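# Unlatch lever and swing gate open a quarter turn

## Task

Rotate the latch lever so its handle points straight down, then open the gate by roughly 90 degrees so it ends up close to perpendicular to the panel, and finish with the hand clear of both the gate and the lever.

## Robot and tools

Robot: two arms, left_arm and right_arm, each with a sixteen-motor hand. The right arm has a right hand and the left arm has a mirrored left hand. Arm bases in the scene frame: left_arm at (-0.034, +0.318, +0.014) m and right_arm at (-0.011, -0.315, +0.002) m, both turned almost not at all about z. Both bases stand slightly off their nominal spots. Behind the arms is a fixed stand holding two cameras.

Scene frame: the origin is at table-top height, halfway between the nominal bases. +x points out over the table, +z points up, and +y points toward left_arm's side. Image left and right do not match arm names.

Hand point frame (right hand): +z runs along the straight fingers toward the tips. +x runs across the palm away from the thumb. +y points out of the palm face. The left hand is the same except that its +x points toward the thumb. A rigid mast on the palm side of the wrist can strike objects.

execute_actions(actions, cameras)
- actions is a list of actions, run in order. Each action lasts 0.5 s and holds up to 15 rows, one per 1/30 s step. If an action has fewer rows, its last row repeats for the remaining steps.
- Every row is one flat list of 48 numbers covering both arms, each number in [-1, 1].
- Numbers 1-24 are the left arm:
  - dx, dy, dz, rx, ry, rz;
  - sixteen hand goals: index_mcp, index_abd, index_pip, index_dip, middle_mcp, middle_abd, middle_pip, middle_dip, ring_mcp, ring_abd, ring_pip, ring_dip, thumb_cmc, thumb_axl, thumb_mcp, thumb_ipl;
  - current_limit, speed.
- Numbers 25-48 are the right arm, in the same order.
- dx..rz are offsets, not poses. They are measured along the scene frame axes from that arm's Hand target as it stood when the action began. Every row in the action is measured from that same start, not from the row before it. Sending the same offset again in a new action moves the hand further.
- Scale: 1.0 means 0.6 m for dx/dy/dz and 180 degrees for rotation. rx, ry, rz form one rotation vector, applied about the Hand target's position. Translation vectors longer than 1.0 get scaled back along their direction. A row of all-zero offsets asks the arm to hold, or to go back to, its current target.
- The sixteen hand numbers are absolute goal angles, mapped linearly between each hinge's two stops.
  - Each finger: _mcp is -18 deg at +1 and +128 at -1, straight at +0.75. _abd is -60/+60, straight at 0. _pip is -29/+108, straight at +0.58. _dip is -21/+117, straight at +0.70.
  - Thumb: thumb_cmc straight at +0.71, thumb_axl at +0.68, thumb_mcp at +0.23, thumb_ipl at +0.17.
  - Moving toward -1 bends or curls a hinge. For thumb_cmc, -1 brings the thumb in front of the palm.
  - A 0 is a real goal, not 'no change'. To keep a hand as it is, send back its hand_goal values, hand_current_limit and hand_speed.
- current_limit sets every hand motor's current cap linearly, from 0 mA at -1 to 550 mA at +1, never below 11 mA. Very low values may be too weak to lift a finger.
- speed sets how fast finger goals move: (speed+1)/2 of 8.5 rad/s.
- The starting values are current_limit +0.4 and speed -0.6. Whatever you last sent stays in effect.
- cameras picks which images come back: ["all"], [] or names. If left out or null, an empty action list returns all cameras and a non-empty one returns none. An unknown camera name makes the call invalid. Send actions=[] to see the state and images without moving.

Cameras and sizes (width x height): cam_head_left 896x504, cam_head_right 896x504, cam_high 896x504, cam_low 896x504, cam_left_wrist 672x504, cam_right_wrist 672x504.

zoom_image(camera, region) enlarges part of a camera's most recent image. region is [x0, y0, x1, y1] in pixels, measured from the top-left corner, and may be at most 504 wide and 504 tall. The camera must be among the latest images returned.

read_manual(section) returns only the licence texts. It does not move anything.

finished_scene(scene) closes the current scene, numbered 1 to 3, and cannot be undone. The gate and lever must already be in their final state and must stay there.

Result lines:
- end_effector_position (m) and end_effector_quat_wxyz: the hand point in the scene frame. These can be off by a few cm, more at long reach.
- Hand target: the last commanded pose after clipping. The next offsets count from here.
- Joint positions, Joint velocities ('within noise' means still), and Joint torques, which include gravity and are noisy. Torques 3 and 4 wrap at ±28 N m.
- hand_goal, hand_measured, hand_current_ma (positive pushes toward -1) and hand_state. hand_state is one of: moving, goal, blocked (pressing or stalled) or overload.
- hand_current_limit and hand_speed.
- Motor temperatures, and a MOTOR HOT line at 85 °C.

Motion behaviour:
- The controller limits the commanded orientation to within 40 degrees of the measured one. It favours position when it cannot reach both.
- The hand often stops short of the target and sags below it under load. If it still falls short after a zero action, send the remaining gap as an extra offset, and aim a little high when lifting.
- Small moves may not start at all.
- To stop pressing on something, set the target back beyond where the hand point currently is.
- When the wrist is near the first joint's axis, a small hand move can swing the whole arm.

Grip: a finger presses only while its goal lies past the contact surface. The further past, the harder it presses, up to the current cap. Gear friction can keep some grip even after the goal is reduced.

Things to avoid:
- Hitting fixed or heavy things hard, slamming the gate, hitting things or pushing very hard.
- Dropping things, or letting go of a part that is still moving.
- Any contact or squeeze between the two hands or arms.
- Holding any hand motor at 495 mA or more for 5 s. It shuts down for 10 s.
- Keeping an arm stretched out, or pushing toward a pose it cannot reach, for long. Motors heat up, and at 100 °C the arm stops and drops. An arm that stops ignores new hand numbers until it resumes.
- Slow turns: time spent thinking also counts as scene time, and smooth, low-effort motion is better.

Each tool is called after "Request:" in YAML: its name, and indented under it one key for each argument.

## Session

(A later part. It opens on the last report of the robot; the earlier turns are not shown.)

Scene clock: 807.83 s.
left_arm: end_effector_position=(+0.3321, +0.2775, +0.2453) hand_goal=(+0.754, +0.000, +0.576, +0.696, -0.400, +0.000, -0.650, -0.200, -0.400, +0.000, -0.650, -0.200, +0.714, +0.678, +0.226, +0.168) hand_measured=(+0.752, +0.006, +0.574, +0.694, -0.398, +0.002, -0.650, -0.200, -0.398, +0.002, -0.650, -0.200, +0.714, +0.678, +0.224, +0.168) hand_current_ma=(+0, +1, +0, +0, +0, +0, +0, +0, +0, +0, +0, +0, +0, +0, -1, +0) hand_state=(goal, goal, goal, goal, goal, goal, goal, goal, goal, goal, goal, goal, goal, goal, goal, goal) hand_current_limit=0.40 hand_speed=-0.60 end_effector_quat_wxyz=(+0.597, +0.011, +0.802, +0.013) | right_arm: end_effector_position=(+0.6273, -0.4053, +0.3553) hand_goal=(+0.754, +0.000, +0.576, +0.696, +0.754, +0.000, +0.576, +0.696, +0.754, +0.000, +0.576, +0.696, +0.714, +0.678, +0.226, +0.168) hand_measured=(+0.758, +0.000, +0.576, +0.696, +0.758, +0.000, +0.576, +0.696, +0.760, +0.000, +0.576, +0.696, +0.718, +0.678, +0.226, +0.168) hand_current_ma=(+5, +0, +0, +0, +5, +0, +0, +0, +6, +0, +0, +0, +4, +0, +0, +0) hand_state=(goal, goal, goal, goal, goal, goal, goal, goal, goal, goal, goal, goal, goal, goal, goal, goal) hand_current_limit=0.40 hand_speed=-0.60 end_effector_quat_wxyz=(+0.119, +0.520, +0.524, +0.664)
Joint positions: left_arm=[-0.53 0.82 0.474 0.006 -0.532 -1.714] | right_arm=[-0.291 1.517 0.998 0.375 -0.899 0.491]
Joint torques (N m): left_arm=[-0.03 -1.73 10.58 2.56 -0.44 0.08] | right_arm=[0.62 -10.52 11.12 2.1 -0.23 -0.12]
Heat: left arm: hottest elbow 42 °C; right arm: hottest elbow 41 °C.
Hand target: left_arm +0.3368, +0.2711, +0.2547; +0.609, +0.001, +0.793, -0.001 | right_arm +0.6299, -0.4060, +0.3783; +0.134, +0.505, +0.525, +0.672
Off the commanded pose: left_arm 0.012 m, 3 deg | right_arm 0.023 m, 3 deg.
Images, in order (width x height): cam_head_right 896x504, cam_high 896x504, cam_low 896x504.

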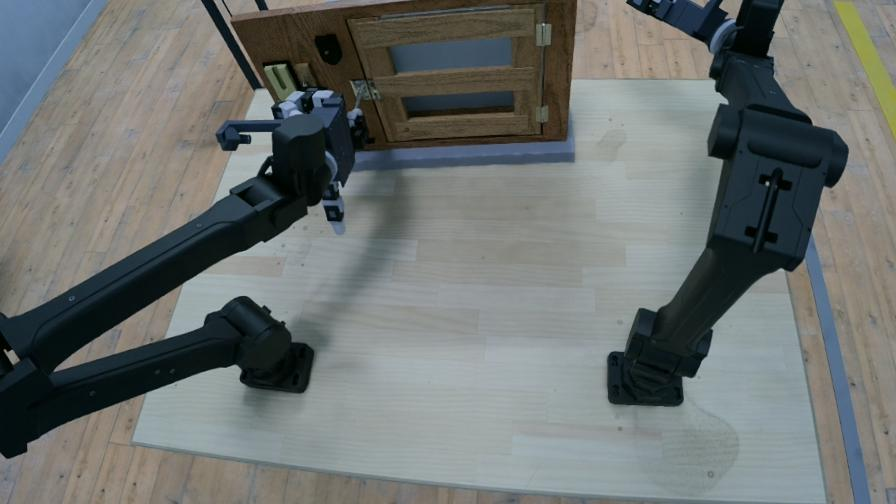

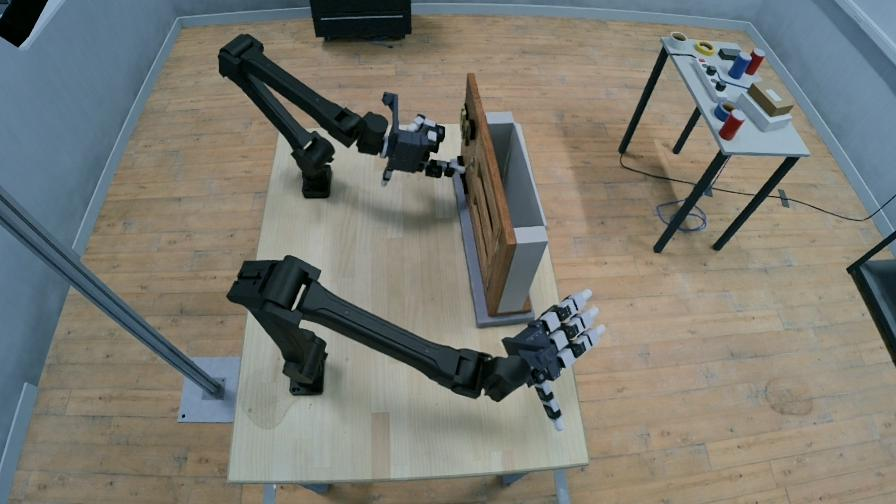

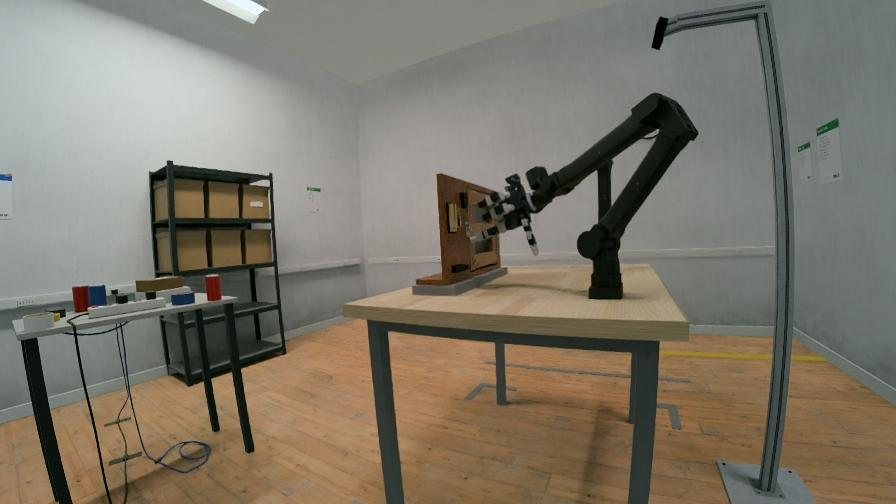

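Request:
execute_actions:
  actions:
    - [[-0.04,0.0,0,0,0,0,0.35,0.0,0.576,0.696,-0.4,0,-0.65,-0.2,-0.4,0,-0.65,-0.2,0.714,0.678,0.226,0.168,0.4,-0.6,0,0,0,0,0,0,0.754,0,0.576,0.696,0.754,0,0.576,0.696,0.754,0,0.576,0.696,0.714,0.678,0.226,0.168,0.4,-0.6]]
    - [[0,0,0.07,0,0,0,0.35,0.0,0.576,0.696,-0.4,0,-0.65,-0.2,-0.4,0,-0.65,-0.2,0.714,0.678,0.226,0.168,0.4,-0.6,0,0,0,0,0,0,0.754,0,0.576,0.696,0.754,0,0.576,0.696,0.754,0,0.576,0.696,0.714,0.678,0.226,0.168,0.4,-0.6]]
    - [[0.045,0,0.0,0,0,0,0.35,0.0,0.576,0.696,-0.4,0,-0.65,-0.2,-0.4,0,-0.65,-0.2,0.714,0.678,0.226,0.168,0.4,-0.6,0,0,0,0,0,0,0.754,0,0.576,0.696,0.754,0,0.576,0.696,0.754,0,0.576,0.696,0.714,0.678,0.226,0.168,0.4,-0.6]]
  cameras: ["cam_high","cam_head_right","cam_low"]

Request:
zoom_image:
  camera: "cam_high"
  region: [440, 140, 490, 190]

Request:
zoom_image:
  camera: "cam_low"
  region: [450, 200, 490, 260]

Scene clock: 832.70 s.
left_arm: end_effector_position=(+0.3224, +0.2772, +0.2588) hand_goal=(+0.350, +0.000, +0.576, +0.696, -0.400, +0.000, -0.650, -0.200, -0.400, +0.000, -0.650, -0.200, +0.714, +0.678, +0.226, +0.168) hand_measured=(+0.354, +0.006, +0.574, +0.694, -0.398, +0.002, -0.650, -0.200, -0.398, +0.002, -0.650, -0.200, +0.714, +0.678, +0.224, +0.168) hand_current_ma=(+1, +1, +0, +0, +0, +0, +0, +0, +0, +0, +0, +0, +0, +0, -1, +0) hand_state=(goal, goal, goal, goal, goal, goal, goal, goal, goal, goal, goal, goal, goal, goal, goal, goal) hand_current_limit=0.40 hand_speed=-0.60 end_effector_quat_wxyz=(+0.581, +0.017, +0.814, +0.015) | right_arm: end_effector_position=(+0.6273, -0.4053, +0.3553) hand_goal=(+0.754, +0.000, +0.576, +0.696, +0.754, +0.000, +0.576, +0.696, +0.754, +0.000, +0.576, +0.696, +0.714, +0.678, +0.226, +0.168) hand_measured=(+0.758, +0.000, +0.576, +0.696, +0.758, +0.000, +0.576, +0.696, +0.760, +0.000, +0.576, +0.696, +0.718, +0.678, +0.226, +0.168) hand_current_ma=(+5, +0, +0, +0, +5, +0, +0, +0, +6, +0, +0, +0, +4, +0, +0, +0) hand_state=(goal, goal, goal, goal, goal, goal, goal, goal, goal, goal, goal, goal, goal, goal, goal, goal) hand_current_limit=0.40 hand_speed=-0.60 end_effector_quat_wxyz=(+0.119, +0.520, +0.524, +0.664)
Joint positions: left_arm=[-0.546 0.773 0.516 -0.131 -0.538 -1.731] | right_arm=[-0.291 1.517 0.998 0.375 -0.899 0.491]
Joint torques (N m): left_arm=[1.38 -1.26 14.76 2.59 -0.25 0.34] | right_arm=[0.62 -10.52 11.12 2.09 -0.23 -0.12]
Heat: left arm: hottest elbow 43 °C; right arm: hottest elbow 41 °C.
Hand target: left_arm +0.3398, +0.2712, +0.2967; +0.609, +0.001, +0.793, +0.000 | right_arm +0.6299, -0.4060, +0.3783; +0.134, +0.505, +0.525, +0.672
Off the commanded pose: left_arm 0.042 m, 5 deg | right_arm 0.023 m, 3 deg.
Images, in order (width x height): cam_head_right 896x504, cam_high 896x504, cam_low 896x504.

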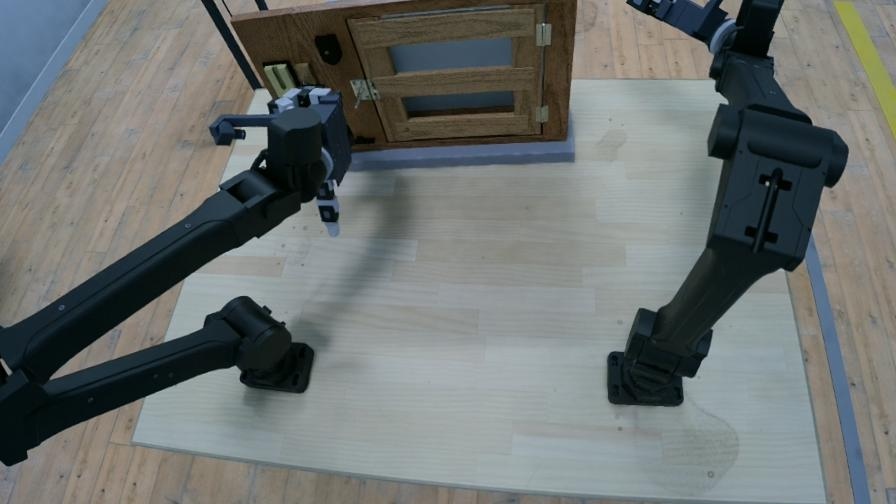

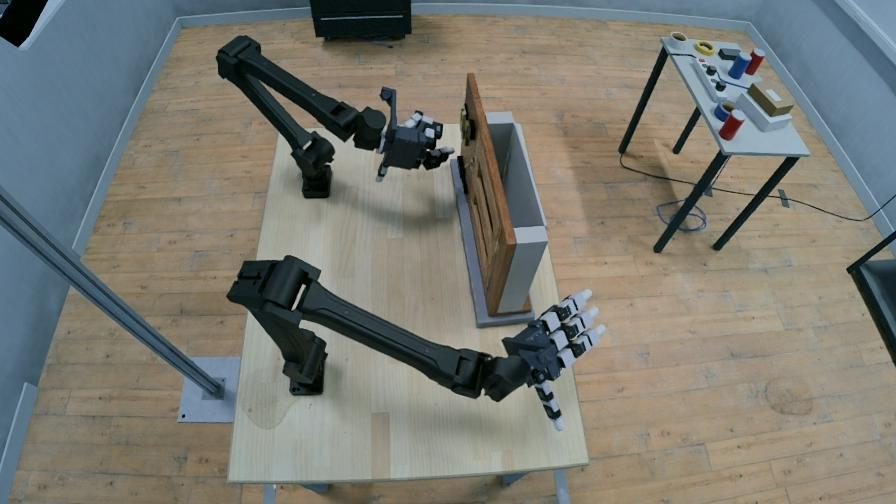

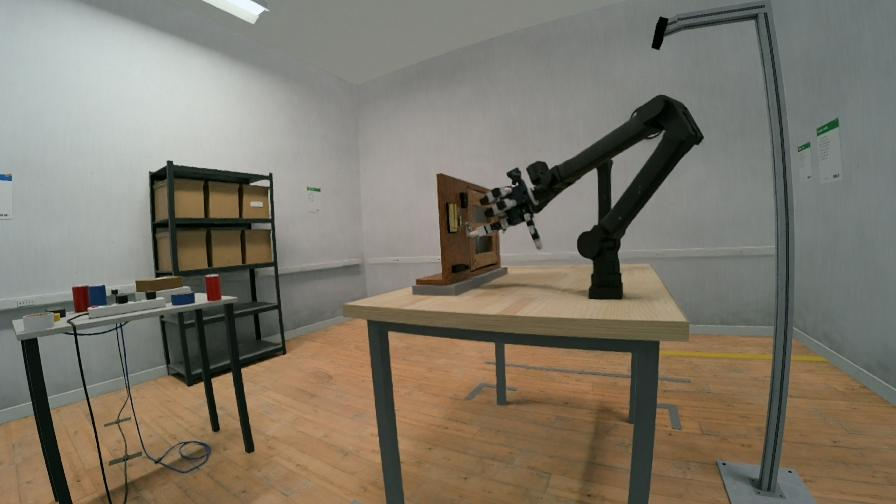

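Scaled by 10.080 from the camera's 896x504 image, which has a finer 1280x720 frame.

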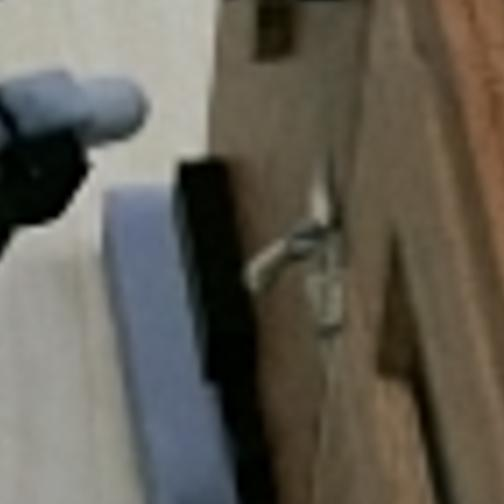

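Scaled by 8.400 from the camera's 896x504 image, which has a finer 1280x720 frame.

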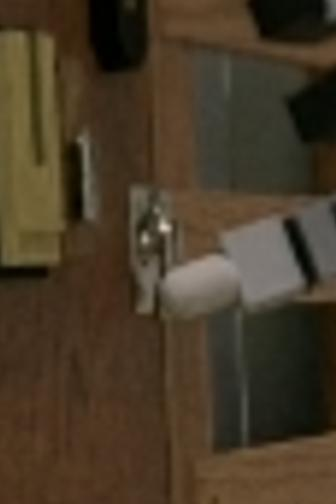

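Request:
execute_actions:
  actions:
    - [[0.035,0,0.02,0,0,0,0.35,0.0,0.576,0.696,-0.4,0,-0.65,-0.2,-0.4,0,-0.65,-0.2,0.714,0.678,0.226,0.168,0.4,-0.6,0,0,0,0,0,0,0.754,0,0.576,0.696,0.754,0,0.576,0.696,0.754,0,0.576,0.696,0.714,0.678,0.226,0.168,0.4,-0.6]]
  cameras: ["cam_high","cam_head_right","cam_low"]

Request:
zoom_image:
  camera: "cam_high"
  region: [440, 140, 490, 190]

Request:
zoom_image:
  camera: "cam_low"
  region: [450, 200, 490, 260]

Scene clock: 842.13 s.
left_arm: end_effector_position=(+0.3429, +0.2758, +0.2707) hand_goal=(+0.350, +0.000, +0.576, +0.696, -0.400, +0.000, -0.650, -0.200, -0.400, +0.000, -0.650, -0.200, +0.714, +0.678, +0.226, +0.168) hand_measured=(+0.354, +0.006, +0.574, +0.694, -0.398, +0.002, -0.650, -0.200, -0.398, +0.002, -0.650, -0.200, +0.714, +0.678, +0.224, +0.168) hand_current_ma=(+1, +1, +0, +0, +0, +0, +0, +0, +0, +0, +0, +0, +0, +0, -1, +0) hand_state=(goal, goal, goal, goal, goal, goal, goal, goal, goal, goal, goal, goal, goal, goal, goal, goal) hand_current_limit=0.40 hand_speed=-0.60 end_effector_quat_wxyz=(+0.581, +0.009, +0.814, +0.009) | right_arm: end_effector_position=(+0.6273, -0.4053, +0.3553) hand_goal=(+0.754, +0.000, +0.576, +0.696, +0.754, +0.000, +0.576, +0.696, +0.754, +0.000, +0.576, +0.696, +0.714, +0.678, +0.226, +0.168) hand_measured=(+0.758, +0.000, +0.576, +0.696, +0.758, +0.000, +0.576, +0.696, +0.760, +0.000, +0.576, +0.696, +0.718, +0.678, +0.226, +0.168) hand_current_ma=(+5, +0, +0, +0, +5, +0, +0, +0, +6, +0, +0, +0, +4, +0, +0, +0) hand_state=(goal, goal, goal, goal, goal, goal, goal, goal, goal, goal, goal, goal, goal, goal, goal, goal) hand_current_limit=0.40 hand_speed=-0.60 end_effector_quat_wxyz=(+0.119, +0.520, +0.524, +0.664)
Joint positions: left_arm=[-0.505 0.828 0.574 -0.123 -0.498 -1.731] | right_arm=[-0.291 1.517 0.998 0.375 -0.899 0.491]
Joint torques (N m): left_arm=[1.67 -1.9 14.61 2.65 -0.23 0.49] | right_arm=[0.62 -10.46 11.12 2.1 -0.23 -0.12]
Heat: left arm: hottest elbow 43 °C; right arm: hottest elbow 41 °C.
Hand target: left_arm +0.3609, +0.2711, +0.3088; +0.609, +0.001, +0.793, -0.001 | right_arm +0.6299, -0.4060, +0.3783; +0.134, +0.505, +0.525, +0.672
Off the commanded pose: left_arm 0.042 m, 4 deg | right_arm 0.023 m, 3 deg.
Images, in order (width x height): cam_head_right 896x504, cam_high 896x504, cam_low 896x504.

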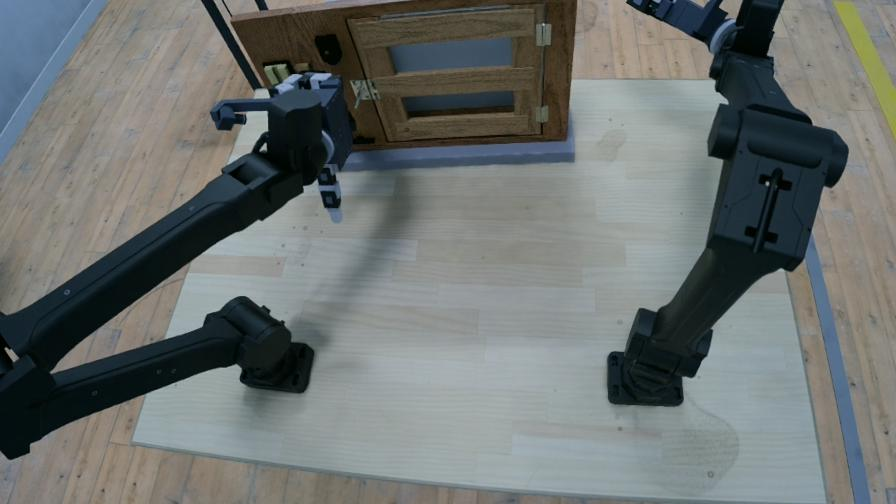

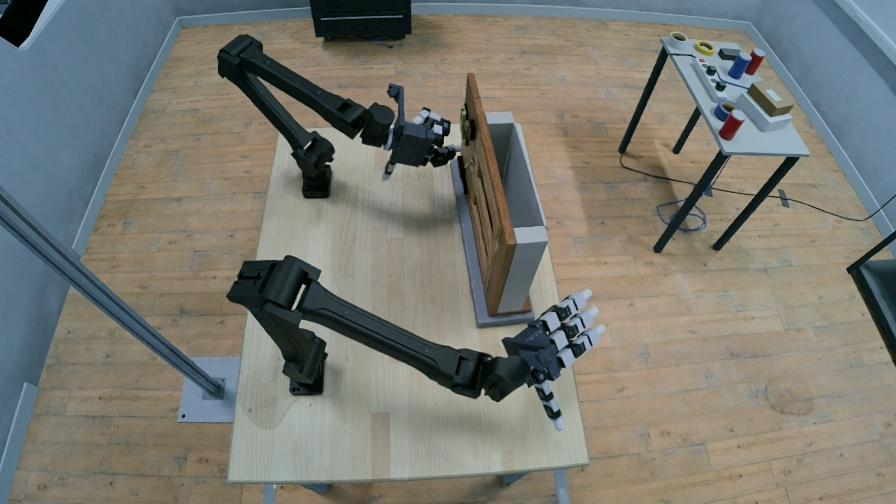

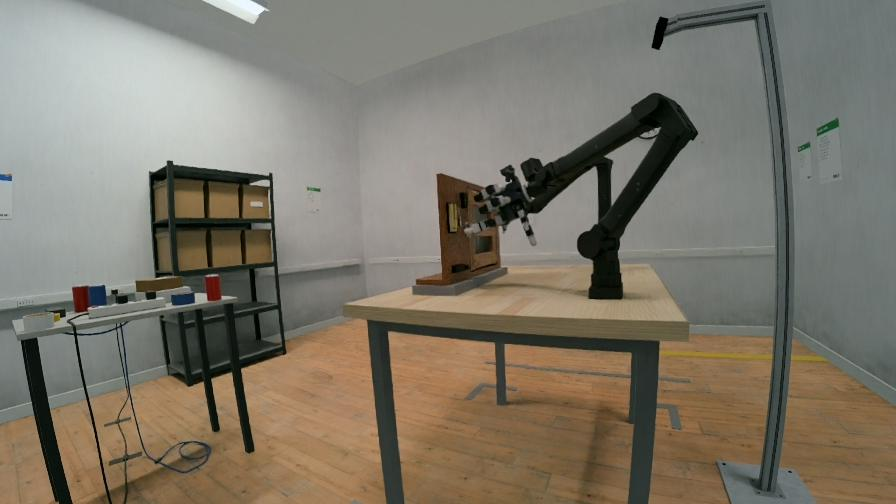

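Scaled by 10.080 from the camera's 896x504 image, which has a finer 1280x720 frame.

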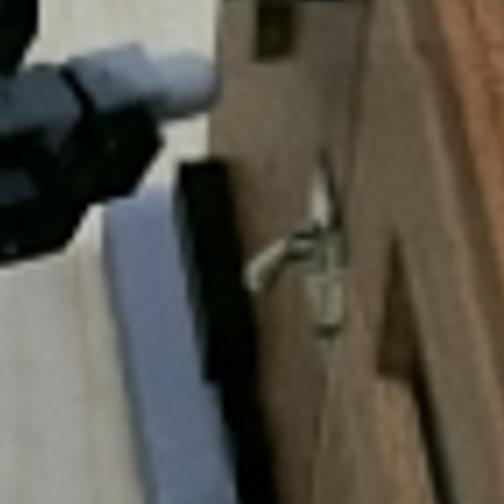

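Scaled by 8.400 from the camera's 896x504 image, which has a finer 1280x720 frame.

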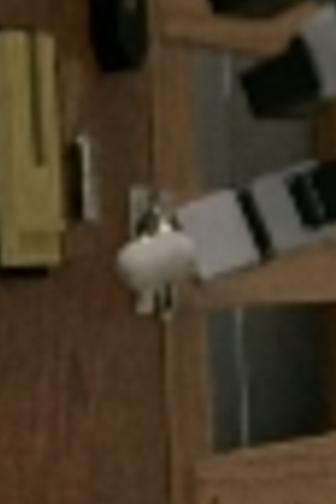

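Request:
execute_actions:
  actions:
    - [[0,0,0,0,0,0,0.35,0.08,0.576,0.696,-0.4,0,-0.65,-0.2,-0.4,0,-0.65,-0.2,0.714,0.678,0.226,0.168,0.4,-0.6,0,0,0,0,0,0,0.754,0,0.576,0.696,0.754,0,0.576,0.696,0.754,0,0.576,0.696,0.714,0.678,0.226,0.168,0.4,-0.6]]
    - [[0,0,0,0,0,0,0.68,0.08,0.576,0.696,-0.4,0,-0.65,-0.2,-0.4,0,-0.65,-0.2,0.714,0.678,0.226,0.168,0.4,-0.8,0,0,0,0,0,0,0.754,0,0.576,0.696,0.754,0,0.576,0.696,0.754,0,0.576,0.696,0.714,0.678,0.226,0.168,0.4,-0.6]]
  cameras: ["cam_high","cam_head_right","cam_low"]

Request:
zoom_image:
  camera: "cam_high"
  region: [440, 140, 490, 190]

Request:
zoom_image:
  camera: "cam_low"
  region: [450, 200, 490, 260]

Request:
zoom_image:
  camera: "cam_head_right"
  region: [320, 50, 400, 110]

Scene clock: 855.93 s.
left_arm: end_effector_position=(+0.3430, +0.2762, +0.2707) hand_goal=(+0.680, +0.080, +0.576, +0.696, -0.400, +0.000, -0.650, -0.200, -0.400, +0.000, -0.650, -0.200, +0.714, +0.678, +0.226, +0.168) hand_measured=(+0.666, +0.082, +0.572, +0.694, -0.398, +0.002, -0.650, -0.200, -0.398, +0.002, -0.650, -0.200, +0.714, +0.678, +0.224, +0.168) hand_current_ma=(-7, +0, -1, +0, +0, +0, +0, +0, +0, +0, +0, +0, +0, +0, -1, +0) hand_state=(goal, goal, goal, goal, goal, goal, goal, goal, goal, goal, goal, goal, goal, goal, goal, goal) hand_current_limit=0.40 hand_speed=-0.80 end_effector_quat_wxyz=(+0.581, +0.009, +0.814, +0.009) | right_arm: end_effector_position=(+0.6273, -0.4053, +0.3553) hand_goal=(+0.754, +0.000, +0.576, +0.696, +0.754, +0.000, +0.576, +0.696, +0.754, +0.000, +0.576, +0.696, +0.714, +0.678, +0.226, +0.168) hand_measured=(+0.758, +0.000, +0.576, +0.696, +0.758, +0.000, +0.576, +0.696, +0.760, +0.000, +0.576, +0.696, +0.718, +0.678, +0.226, +0.168) hand_current_ma=(+5, +0, +0, +0, +5, +0, +0, +0, +6, +0, +0, +0, +4, +0, +0, +0) hand_state=(goal, goal, goal, goal, goal, goal, goal, goal, goal, goal, goal, goal, goal, goal, goal, goal) hand_current_limit=0.40 hand_speed=-0.60 end_effector_quat_wxyz=(+0.119, +0.520, +0.524, +0.664)
Joint positions: left_arm=[-0.504 0.828 0.574 -0.123 -0.498 -1.731] | right_arm=[-0.291 1.517 0.998 0.375 -0.899 0.491]
Joint torques (N m): left_arm=[1.61 -2.14 14.79 2.62 -0.27 0.45] | right_arm=[0.62 -10.46 11.12 2.09 -0.23 -0.12]
Heat: left arm: hottest elbow 44 °C; right arm: hottest elbow 41 °C.
Hand target: left_arm +0.3609, +0.2711, +0.3088; +0.609, +0.001, +0.793, -0.001 | right_arm +0.6299, -0.4060, +0.3783; +0.134, +0.505, +0.525, +0.672
Off the commanded pose: left_arm 0.042 m, 4 deg | right_arm 0.023 m, 3 deg.
Images, in order (width x height): cam_head_right 896x504, cam_high 896x504, cam_low 896x504.

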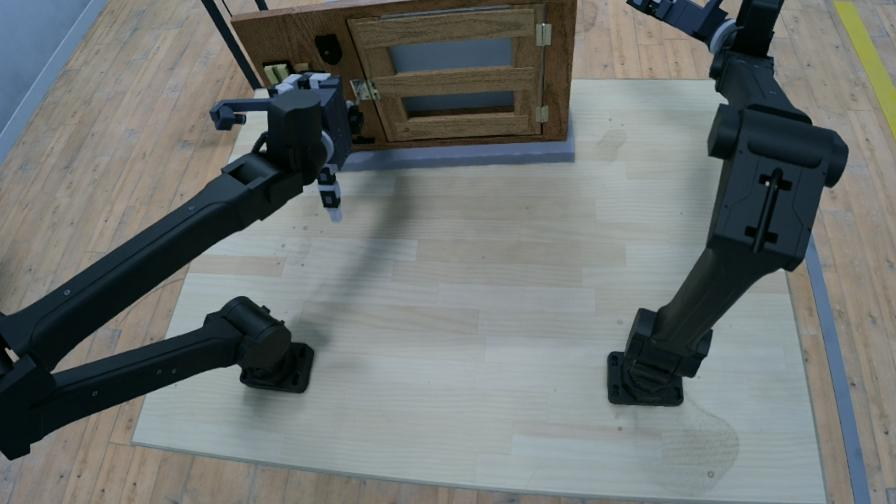

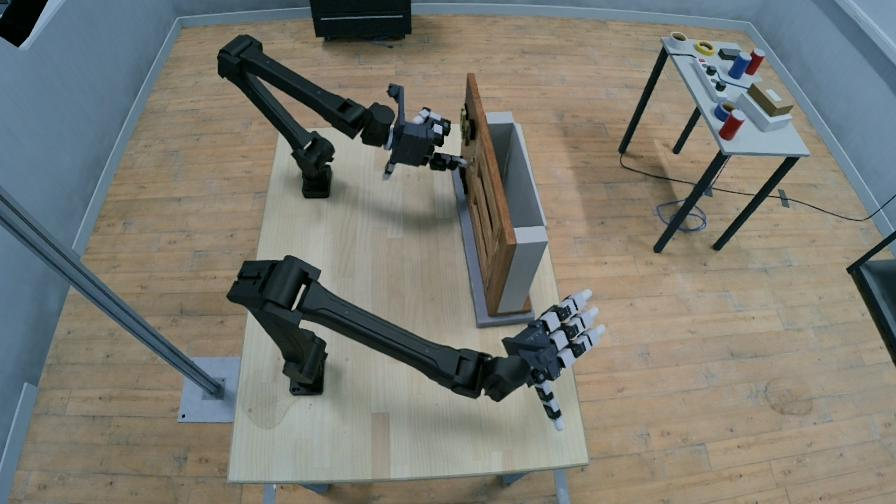

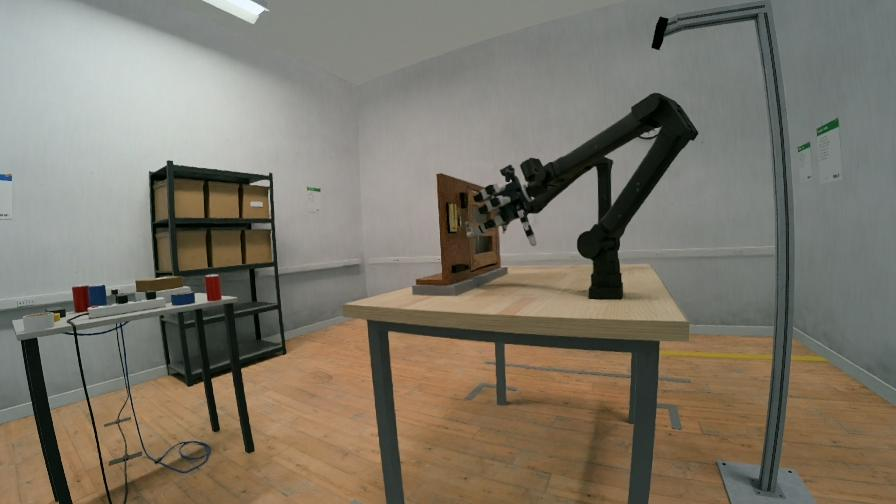

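Scaled by 10.080 from the camera's 896x504 image, which has a finer 1280x720 frame.

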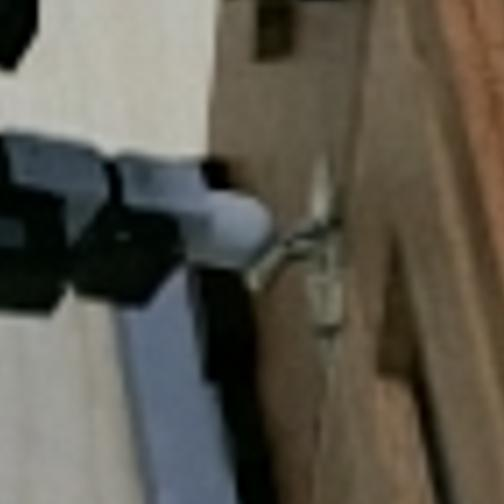

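Scaled by 8.400 from the camera's 896x504 image, which has a finer 1280x720 frame.

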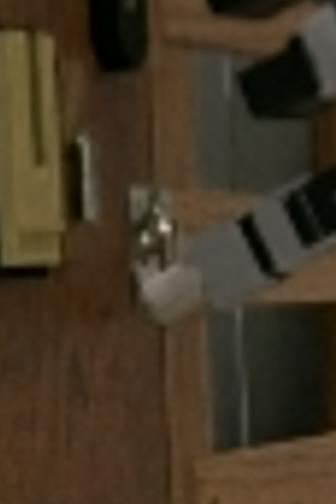

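Scaled by 6.300 from the camera's 896x504 image, which has a finer 1280x720 frame.

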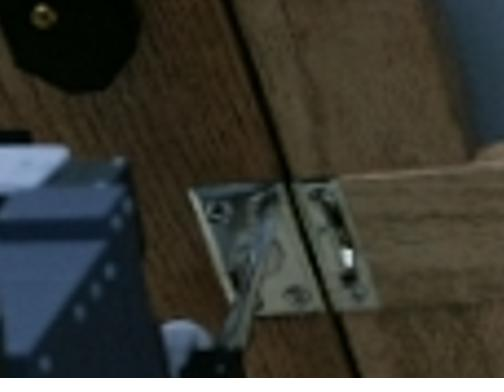

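Request:
execute_actions:
  actions:
    - [[0,0,0,0,0,0,0.80,0.08,0.6,0.696,-0.4,0,-0.65,-0.2,-0.4,0,-0.65,-0.2,0.714,0.678,0.226,0.168,0.4,-0.8,0,0,0,0,0,0,0.754,0,0.576,0.696,0.754,0,0.576,0.696,0.754,0,0.576,0.696,0.714,0.678,0.226,0.168,0.4,-0.6]]
  cameras: ["cam_high","cam_head_right","cam_low"]

Request:
zoom_image:
  camera: "cam_high"
  region: [440, 140, 490, 190]

Request:
zoom_image:
  camera: "cam_low"
  region: [450, 200, 490, 260]

Request:
zoom_image:
  camera: "cam_head_right"
  region: [320, 50, 400, 110]

Scene clock: 863.37 s.
left_arm: end_effector_position=(+0.3431, +0.2807, +0.2718) hand_goal=(+0.800, +0.080, +0.600, +0.696, -0.400, +0.000, -0.650, -0.200, -0.400, +0.000, -0.650, -0.200, +0.714, +0.678, +0.226, +0.168) hand_measured=(+0.714, +0.084, +0.576, +0.686, -0.398, +0.002, -0.650, -0.200, -0.398, +0.002, -0.650, -0.200, +0.714, +0.678, +0.224, +0.168) hand_current_ma=(-179, +0, -17, -4, +0, +0, +0, +0, +0, +0, +0, +0, +0, +0, -1, +0) hand_state=(blocked, goal, blocked, goal, goal, goal, goal, goal, goal, goal, goal, goal, goal, goal, goal, goal) hand_current_limit=0.40 hand_speed=-0.80 end_effector_quat_wxyz=(+0.582, +0.007, +0.813, +0.017) | right_arm: end_effector_position=(+0.6273, -0.4053, +0.3553) hand_goal=(+0.754, +0.000, +0.576, +0.696, +0.754, +0.000, +0.576, +0.696, +0.754, +0.000, +0.576, +0.696, +0.714, +0.678, +0.226, +0.168) hand_measured=(+0.758, +0.000, +0.576, +0.696, +0.758, +0.000, +0.576, +0.696, +0.760, +0.000, +0.576, +0.696, +0.718, +0.678, +0.226, +0.168) hand_current_ma=(+5, +0, +0, +0, +5, +0, +0, +0, +6, +0, +0, +0, +4, +0, +0, +0) hand_state=(goal, goal, goal, goal, goal, goal, goal, goal, goal, goal, goal, goal, goal, goal, goal, goal) hand_current_limit=0.40 hand_speed=-0.60 end_effector_quat_wxyz=(+0.119, +0.520, +0.524, +0.664)
Joint positions: left_arm=[-0.495 0.828 0.574 -0.123 -0.505 -1.722] | right_arm=[-0.291 1.517 0.998 0.375 -0.899 0.491]
Joint torques (N m): left_arm=[0.62 -2.32 14.72 2.56 0.06 0.34] | right_arm=[0.62 -10.52 11.12 2.09 -0.23 -0.12]
Heat: left arm: hottest elbow 44 °C; right arm: hottest elbow 42 °C.
Hand target: left_arm +0.3609, +0.2711, +0.3088; +0.609, +0.001, +0.793, -0.001 | right_arm +0.6299, -0.4060, +0.3783; +0.134, +0.505, +0.525, +0.672
Off the commanded pose: left_arm 0.042 m, 4 deg | right_arm 0.023 m, 3 deg.
Images, in order (width x height): cam_head_right 896x504, cam_high 896x504, cam_low 896x504.

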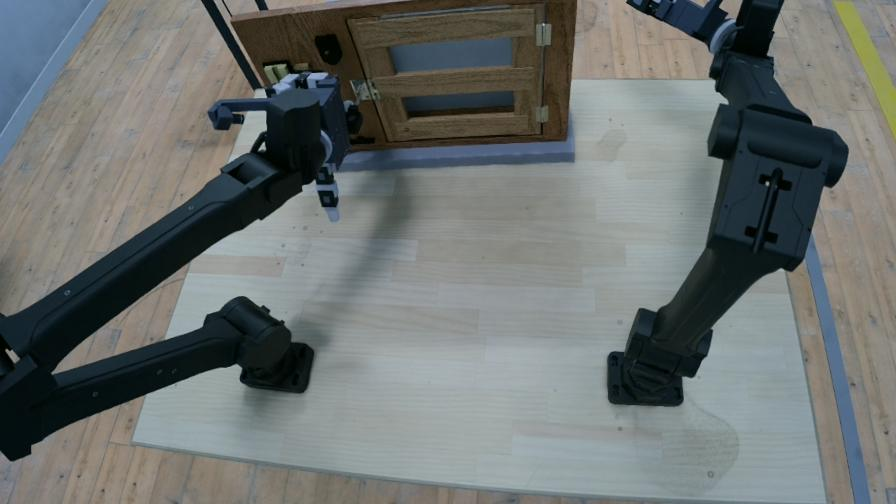

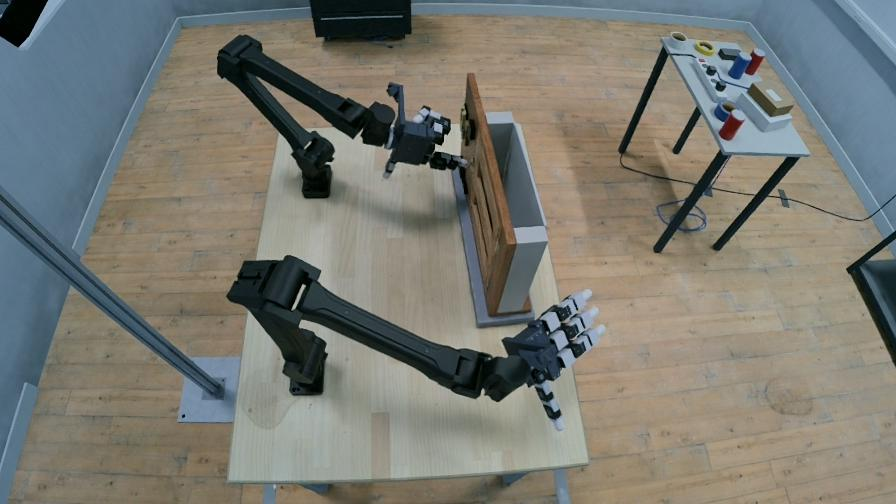

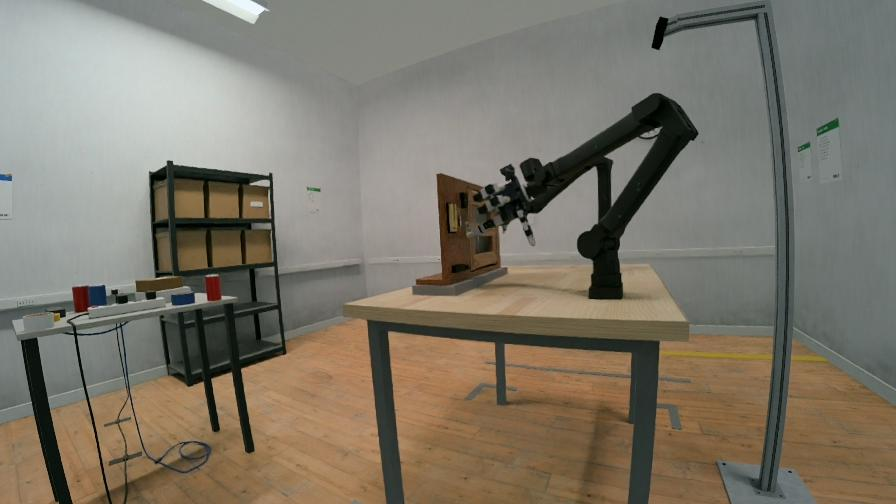

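Scaled by 10.080 from the camera's 896x504 image, which has a finer 1280x720 frame.

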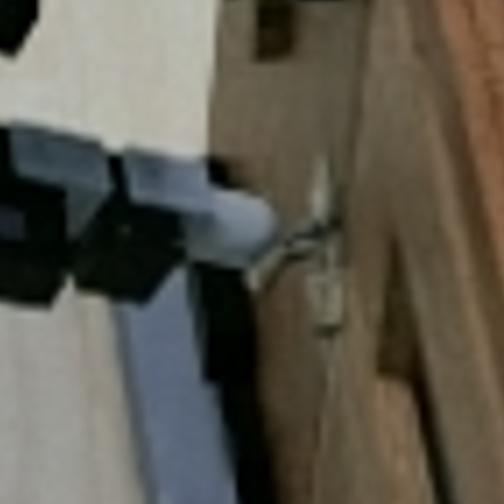

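Scaled by 8.400 from the camera's 896x504 image, which has a finer 1280x720 frame.

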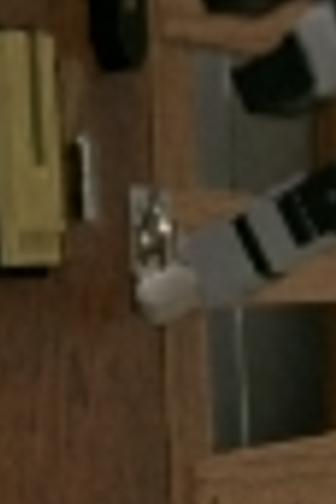

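Scaled by 6.300 from the camera's 896x504 image, which has a finer 1280x720 frame.

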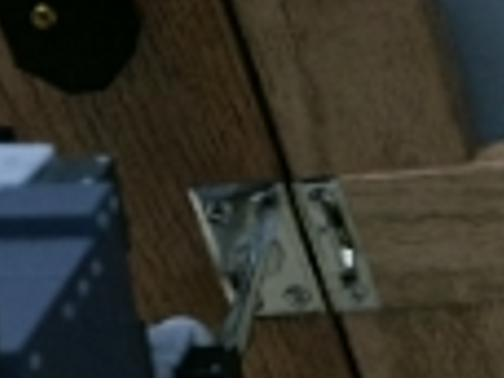

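Request:
execute_actions:
  actions:
    - [[0,-0.015,0,0,0,0,0.95,0.10,0.68,0.8,-0.4,0,-0.65,-0.2,-0.4,0,-0.65,-0.2,0.714,0.678,0.226,0.168,0.7,-0.8,0,0,0,0,0,0,0.754,0,0.576,0.696,0.754,0,0.576,0.696,0.754,0,0.576,0.696,0.714,0.678,0.226,0.168,0.4,-0.6]]
  cameras: ["cam_high","cam_head_right","cam_low"]

Request:
zoom_image:
  camera: "cam_high"
  region: [440, 140, 490, 190]

Request:
zoom_image:
  camera: "cam_low"
  region: [450, 200, 490, 260]

Request:
zoom_image:
  camera: "cam_head_right"
  region: [320, 50, 400, 110]

Scene clock: 881.00 s.
left_arm: end_effector_position=(+0.3424, +0.2851, +0.2703) hand_goal=(+0.950, +0.100, +0.680, +0.800, -0.400, +0.000, -0.650, -0.200, -0.400, +0.000, -0.650, -0.200, +0.714, +0.678, +0.226, +0.168) hand_measured=(+0.812, +0.102, +0.596, +0.754, -0.398, +0.002, -0.650, -0.200, -0.398, +0.002, -0.650, -0.200, +0.714, +0.678, +0.224, +0.168) hand_current_ma=(-396, +0, -153, -56, +0, +0, +0, +0, +0, +0, +0, +0, +0, +0, -1, +0) hand_state=(blocked, goal, blocked, blocked, goal, goal, goal, goal, goal, goal, goal, goal, goal, goal, goal, goal) hand_current_limit=0.70 hand_speed=-0.80 end_effector_quat_wxyz=(+0.580, +0.000, +0.814, +0.032) | right_arm: end_effector_position=(+0.6273, -0.4053, +0.3553) hand_goal=(+0.754, +0.000, +0.576, +0.696, +0.754, +0.000, +0.576, +0.696, +0.754, +0.000, +0.576, +0.696, +0.714, +0.678, +0.226, +0.168) hand_measured=(+0.758, +0.000, +0.576, +0.696, +0.758, +0.000, +0.576, +0.696, +0.760, +0.000, +0.576, +0.696, +0.718, +0.678, +0.226, +0.168) hand_current_ma=(+5, +0, +0, +0, +5, +0, +0, +0, +6, +0, +0, +0, +4, +0, +0, +0) hand_state=(goal, goal, goal, goal, goal, goal, goal, goal, goal, goal, goal, goal, goal, goal, goal, goal) hand_current_limit=0.40 hand_speed=-0.60 end_effector_quat_wxyz=(+0.119, +0.520, +0.524, +0.664)
Joint positions: left_arm=[-0.495 0.84 0.575 -0.123 -0.536 -1.722] | right_arm=[-0.291 1.517 0.998 0.375 -0.899 0.491]
Joint torques (N m): left_arm=[-1.61 -1.79 15.17 2.67 0.3 0.23] | right_arm=[0.56 -10.52 11.12 2.07 -0.23 -0.12]
Heat: left arm: hottest elbow 45 °C; right arm: hottest elbow 42 °C.
Hand target: left_arm +0.3609, +0.2621, +0.3087; +0.609, +0.001, +0.793, -0.001 | right_arm +0.6299, -0.4060, +0.3783; +0.134, +0.505, +0.525, +0.672
Off the commanded pose: left_arm 0.048 m, 6 deg | right_arm 0.023 m, 3 deg.
Images, in order (width x height): cam_head_right 896x504, cam_high 896x504, cam_low 896x504.

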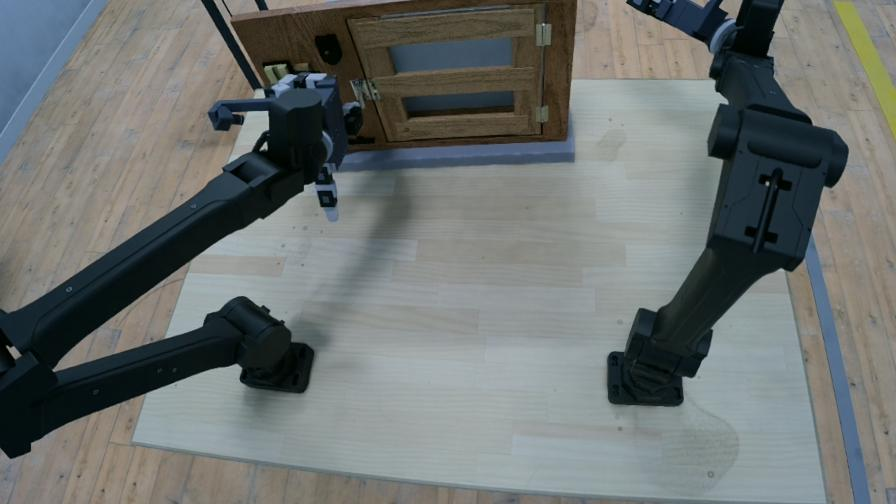

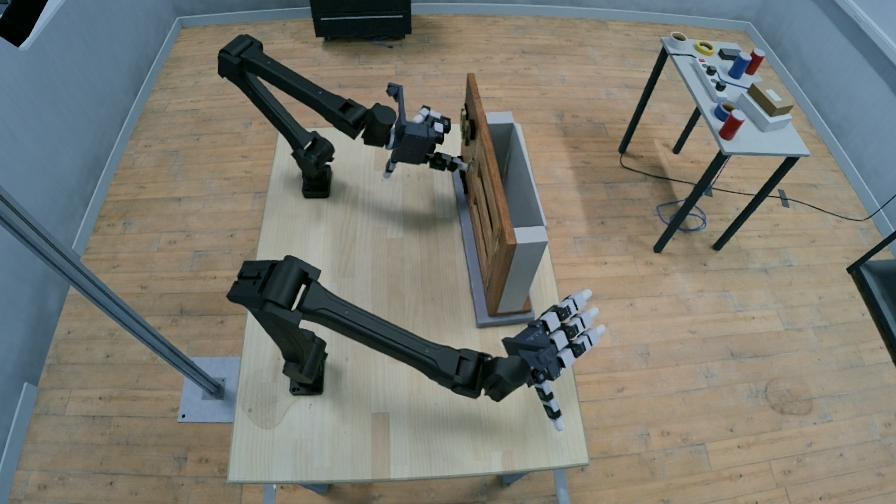

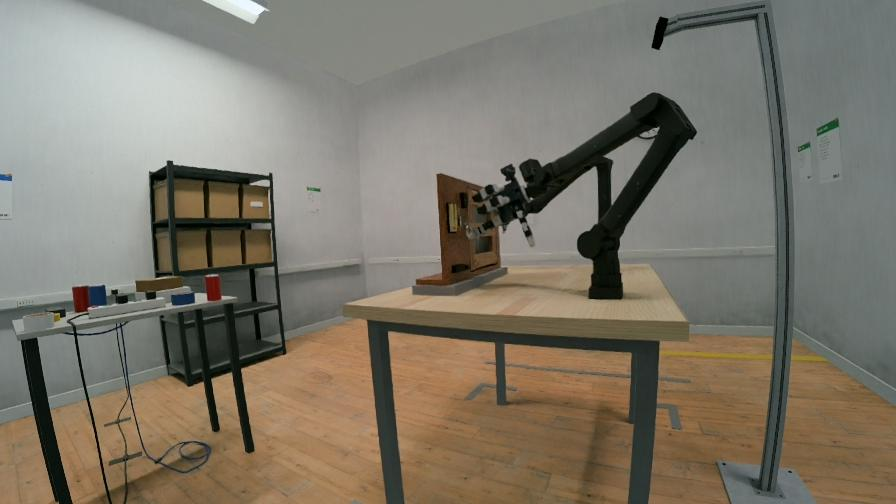

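Scaled by 10.080 from the camera's 896x504 image, which has a finer 1280x720 frame.

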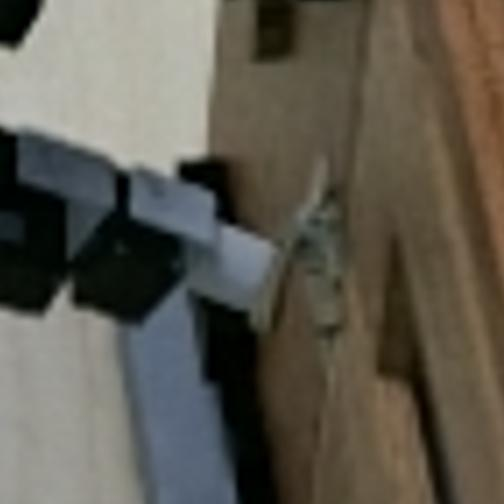

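Scaled by 8.400 from the camera's 896x504 image, which has a finer 1280x720 frame.

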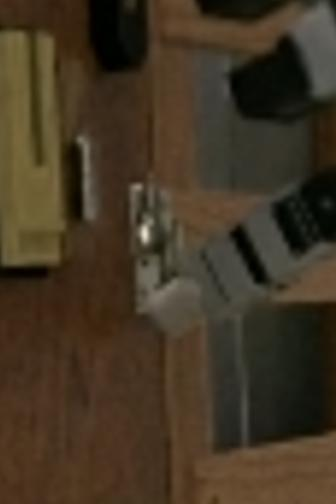

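Scaled by 6.300 from the camera's 896x504 image, which has a finer 1280x720 frame.

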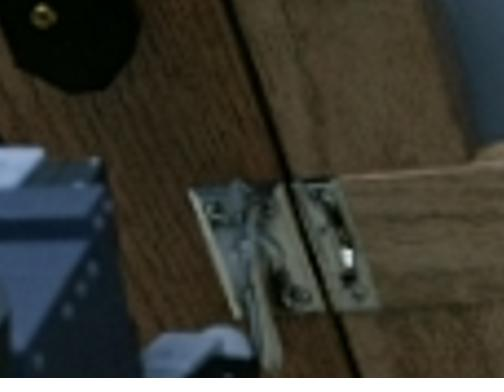

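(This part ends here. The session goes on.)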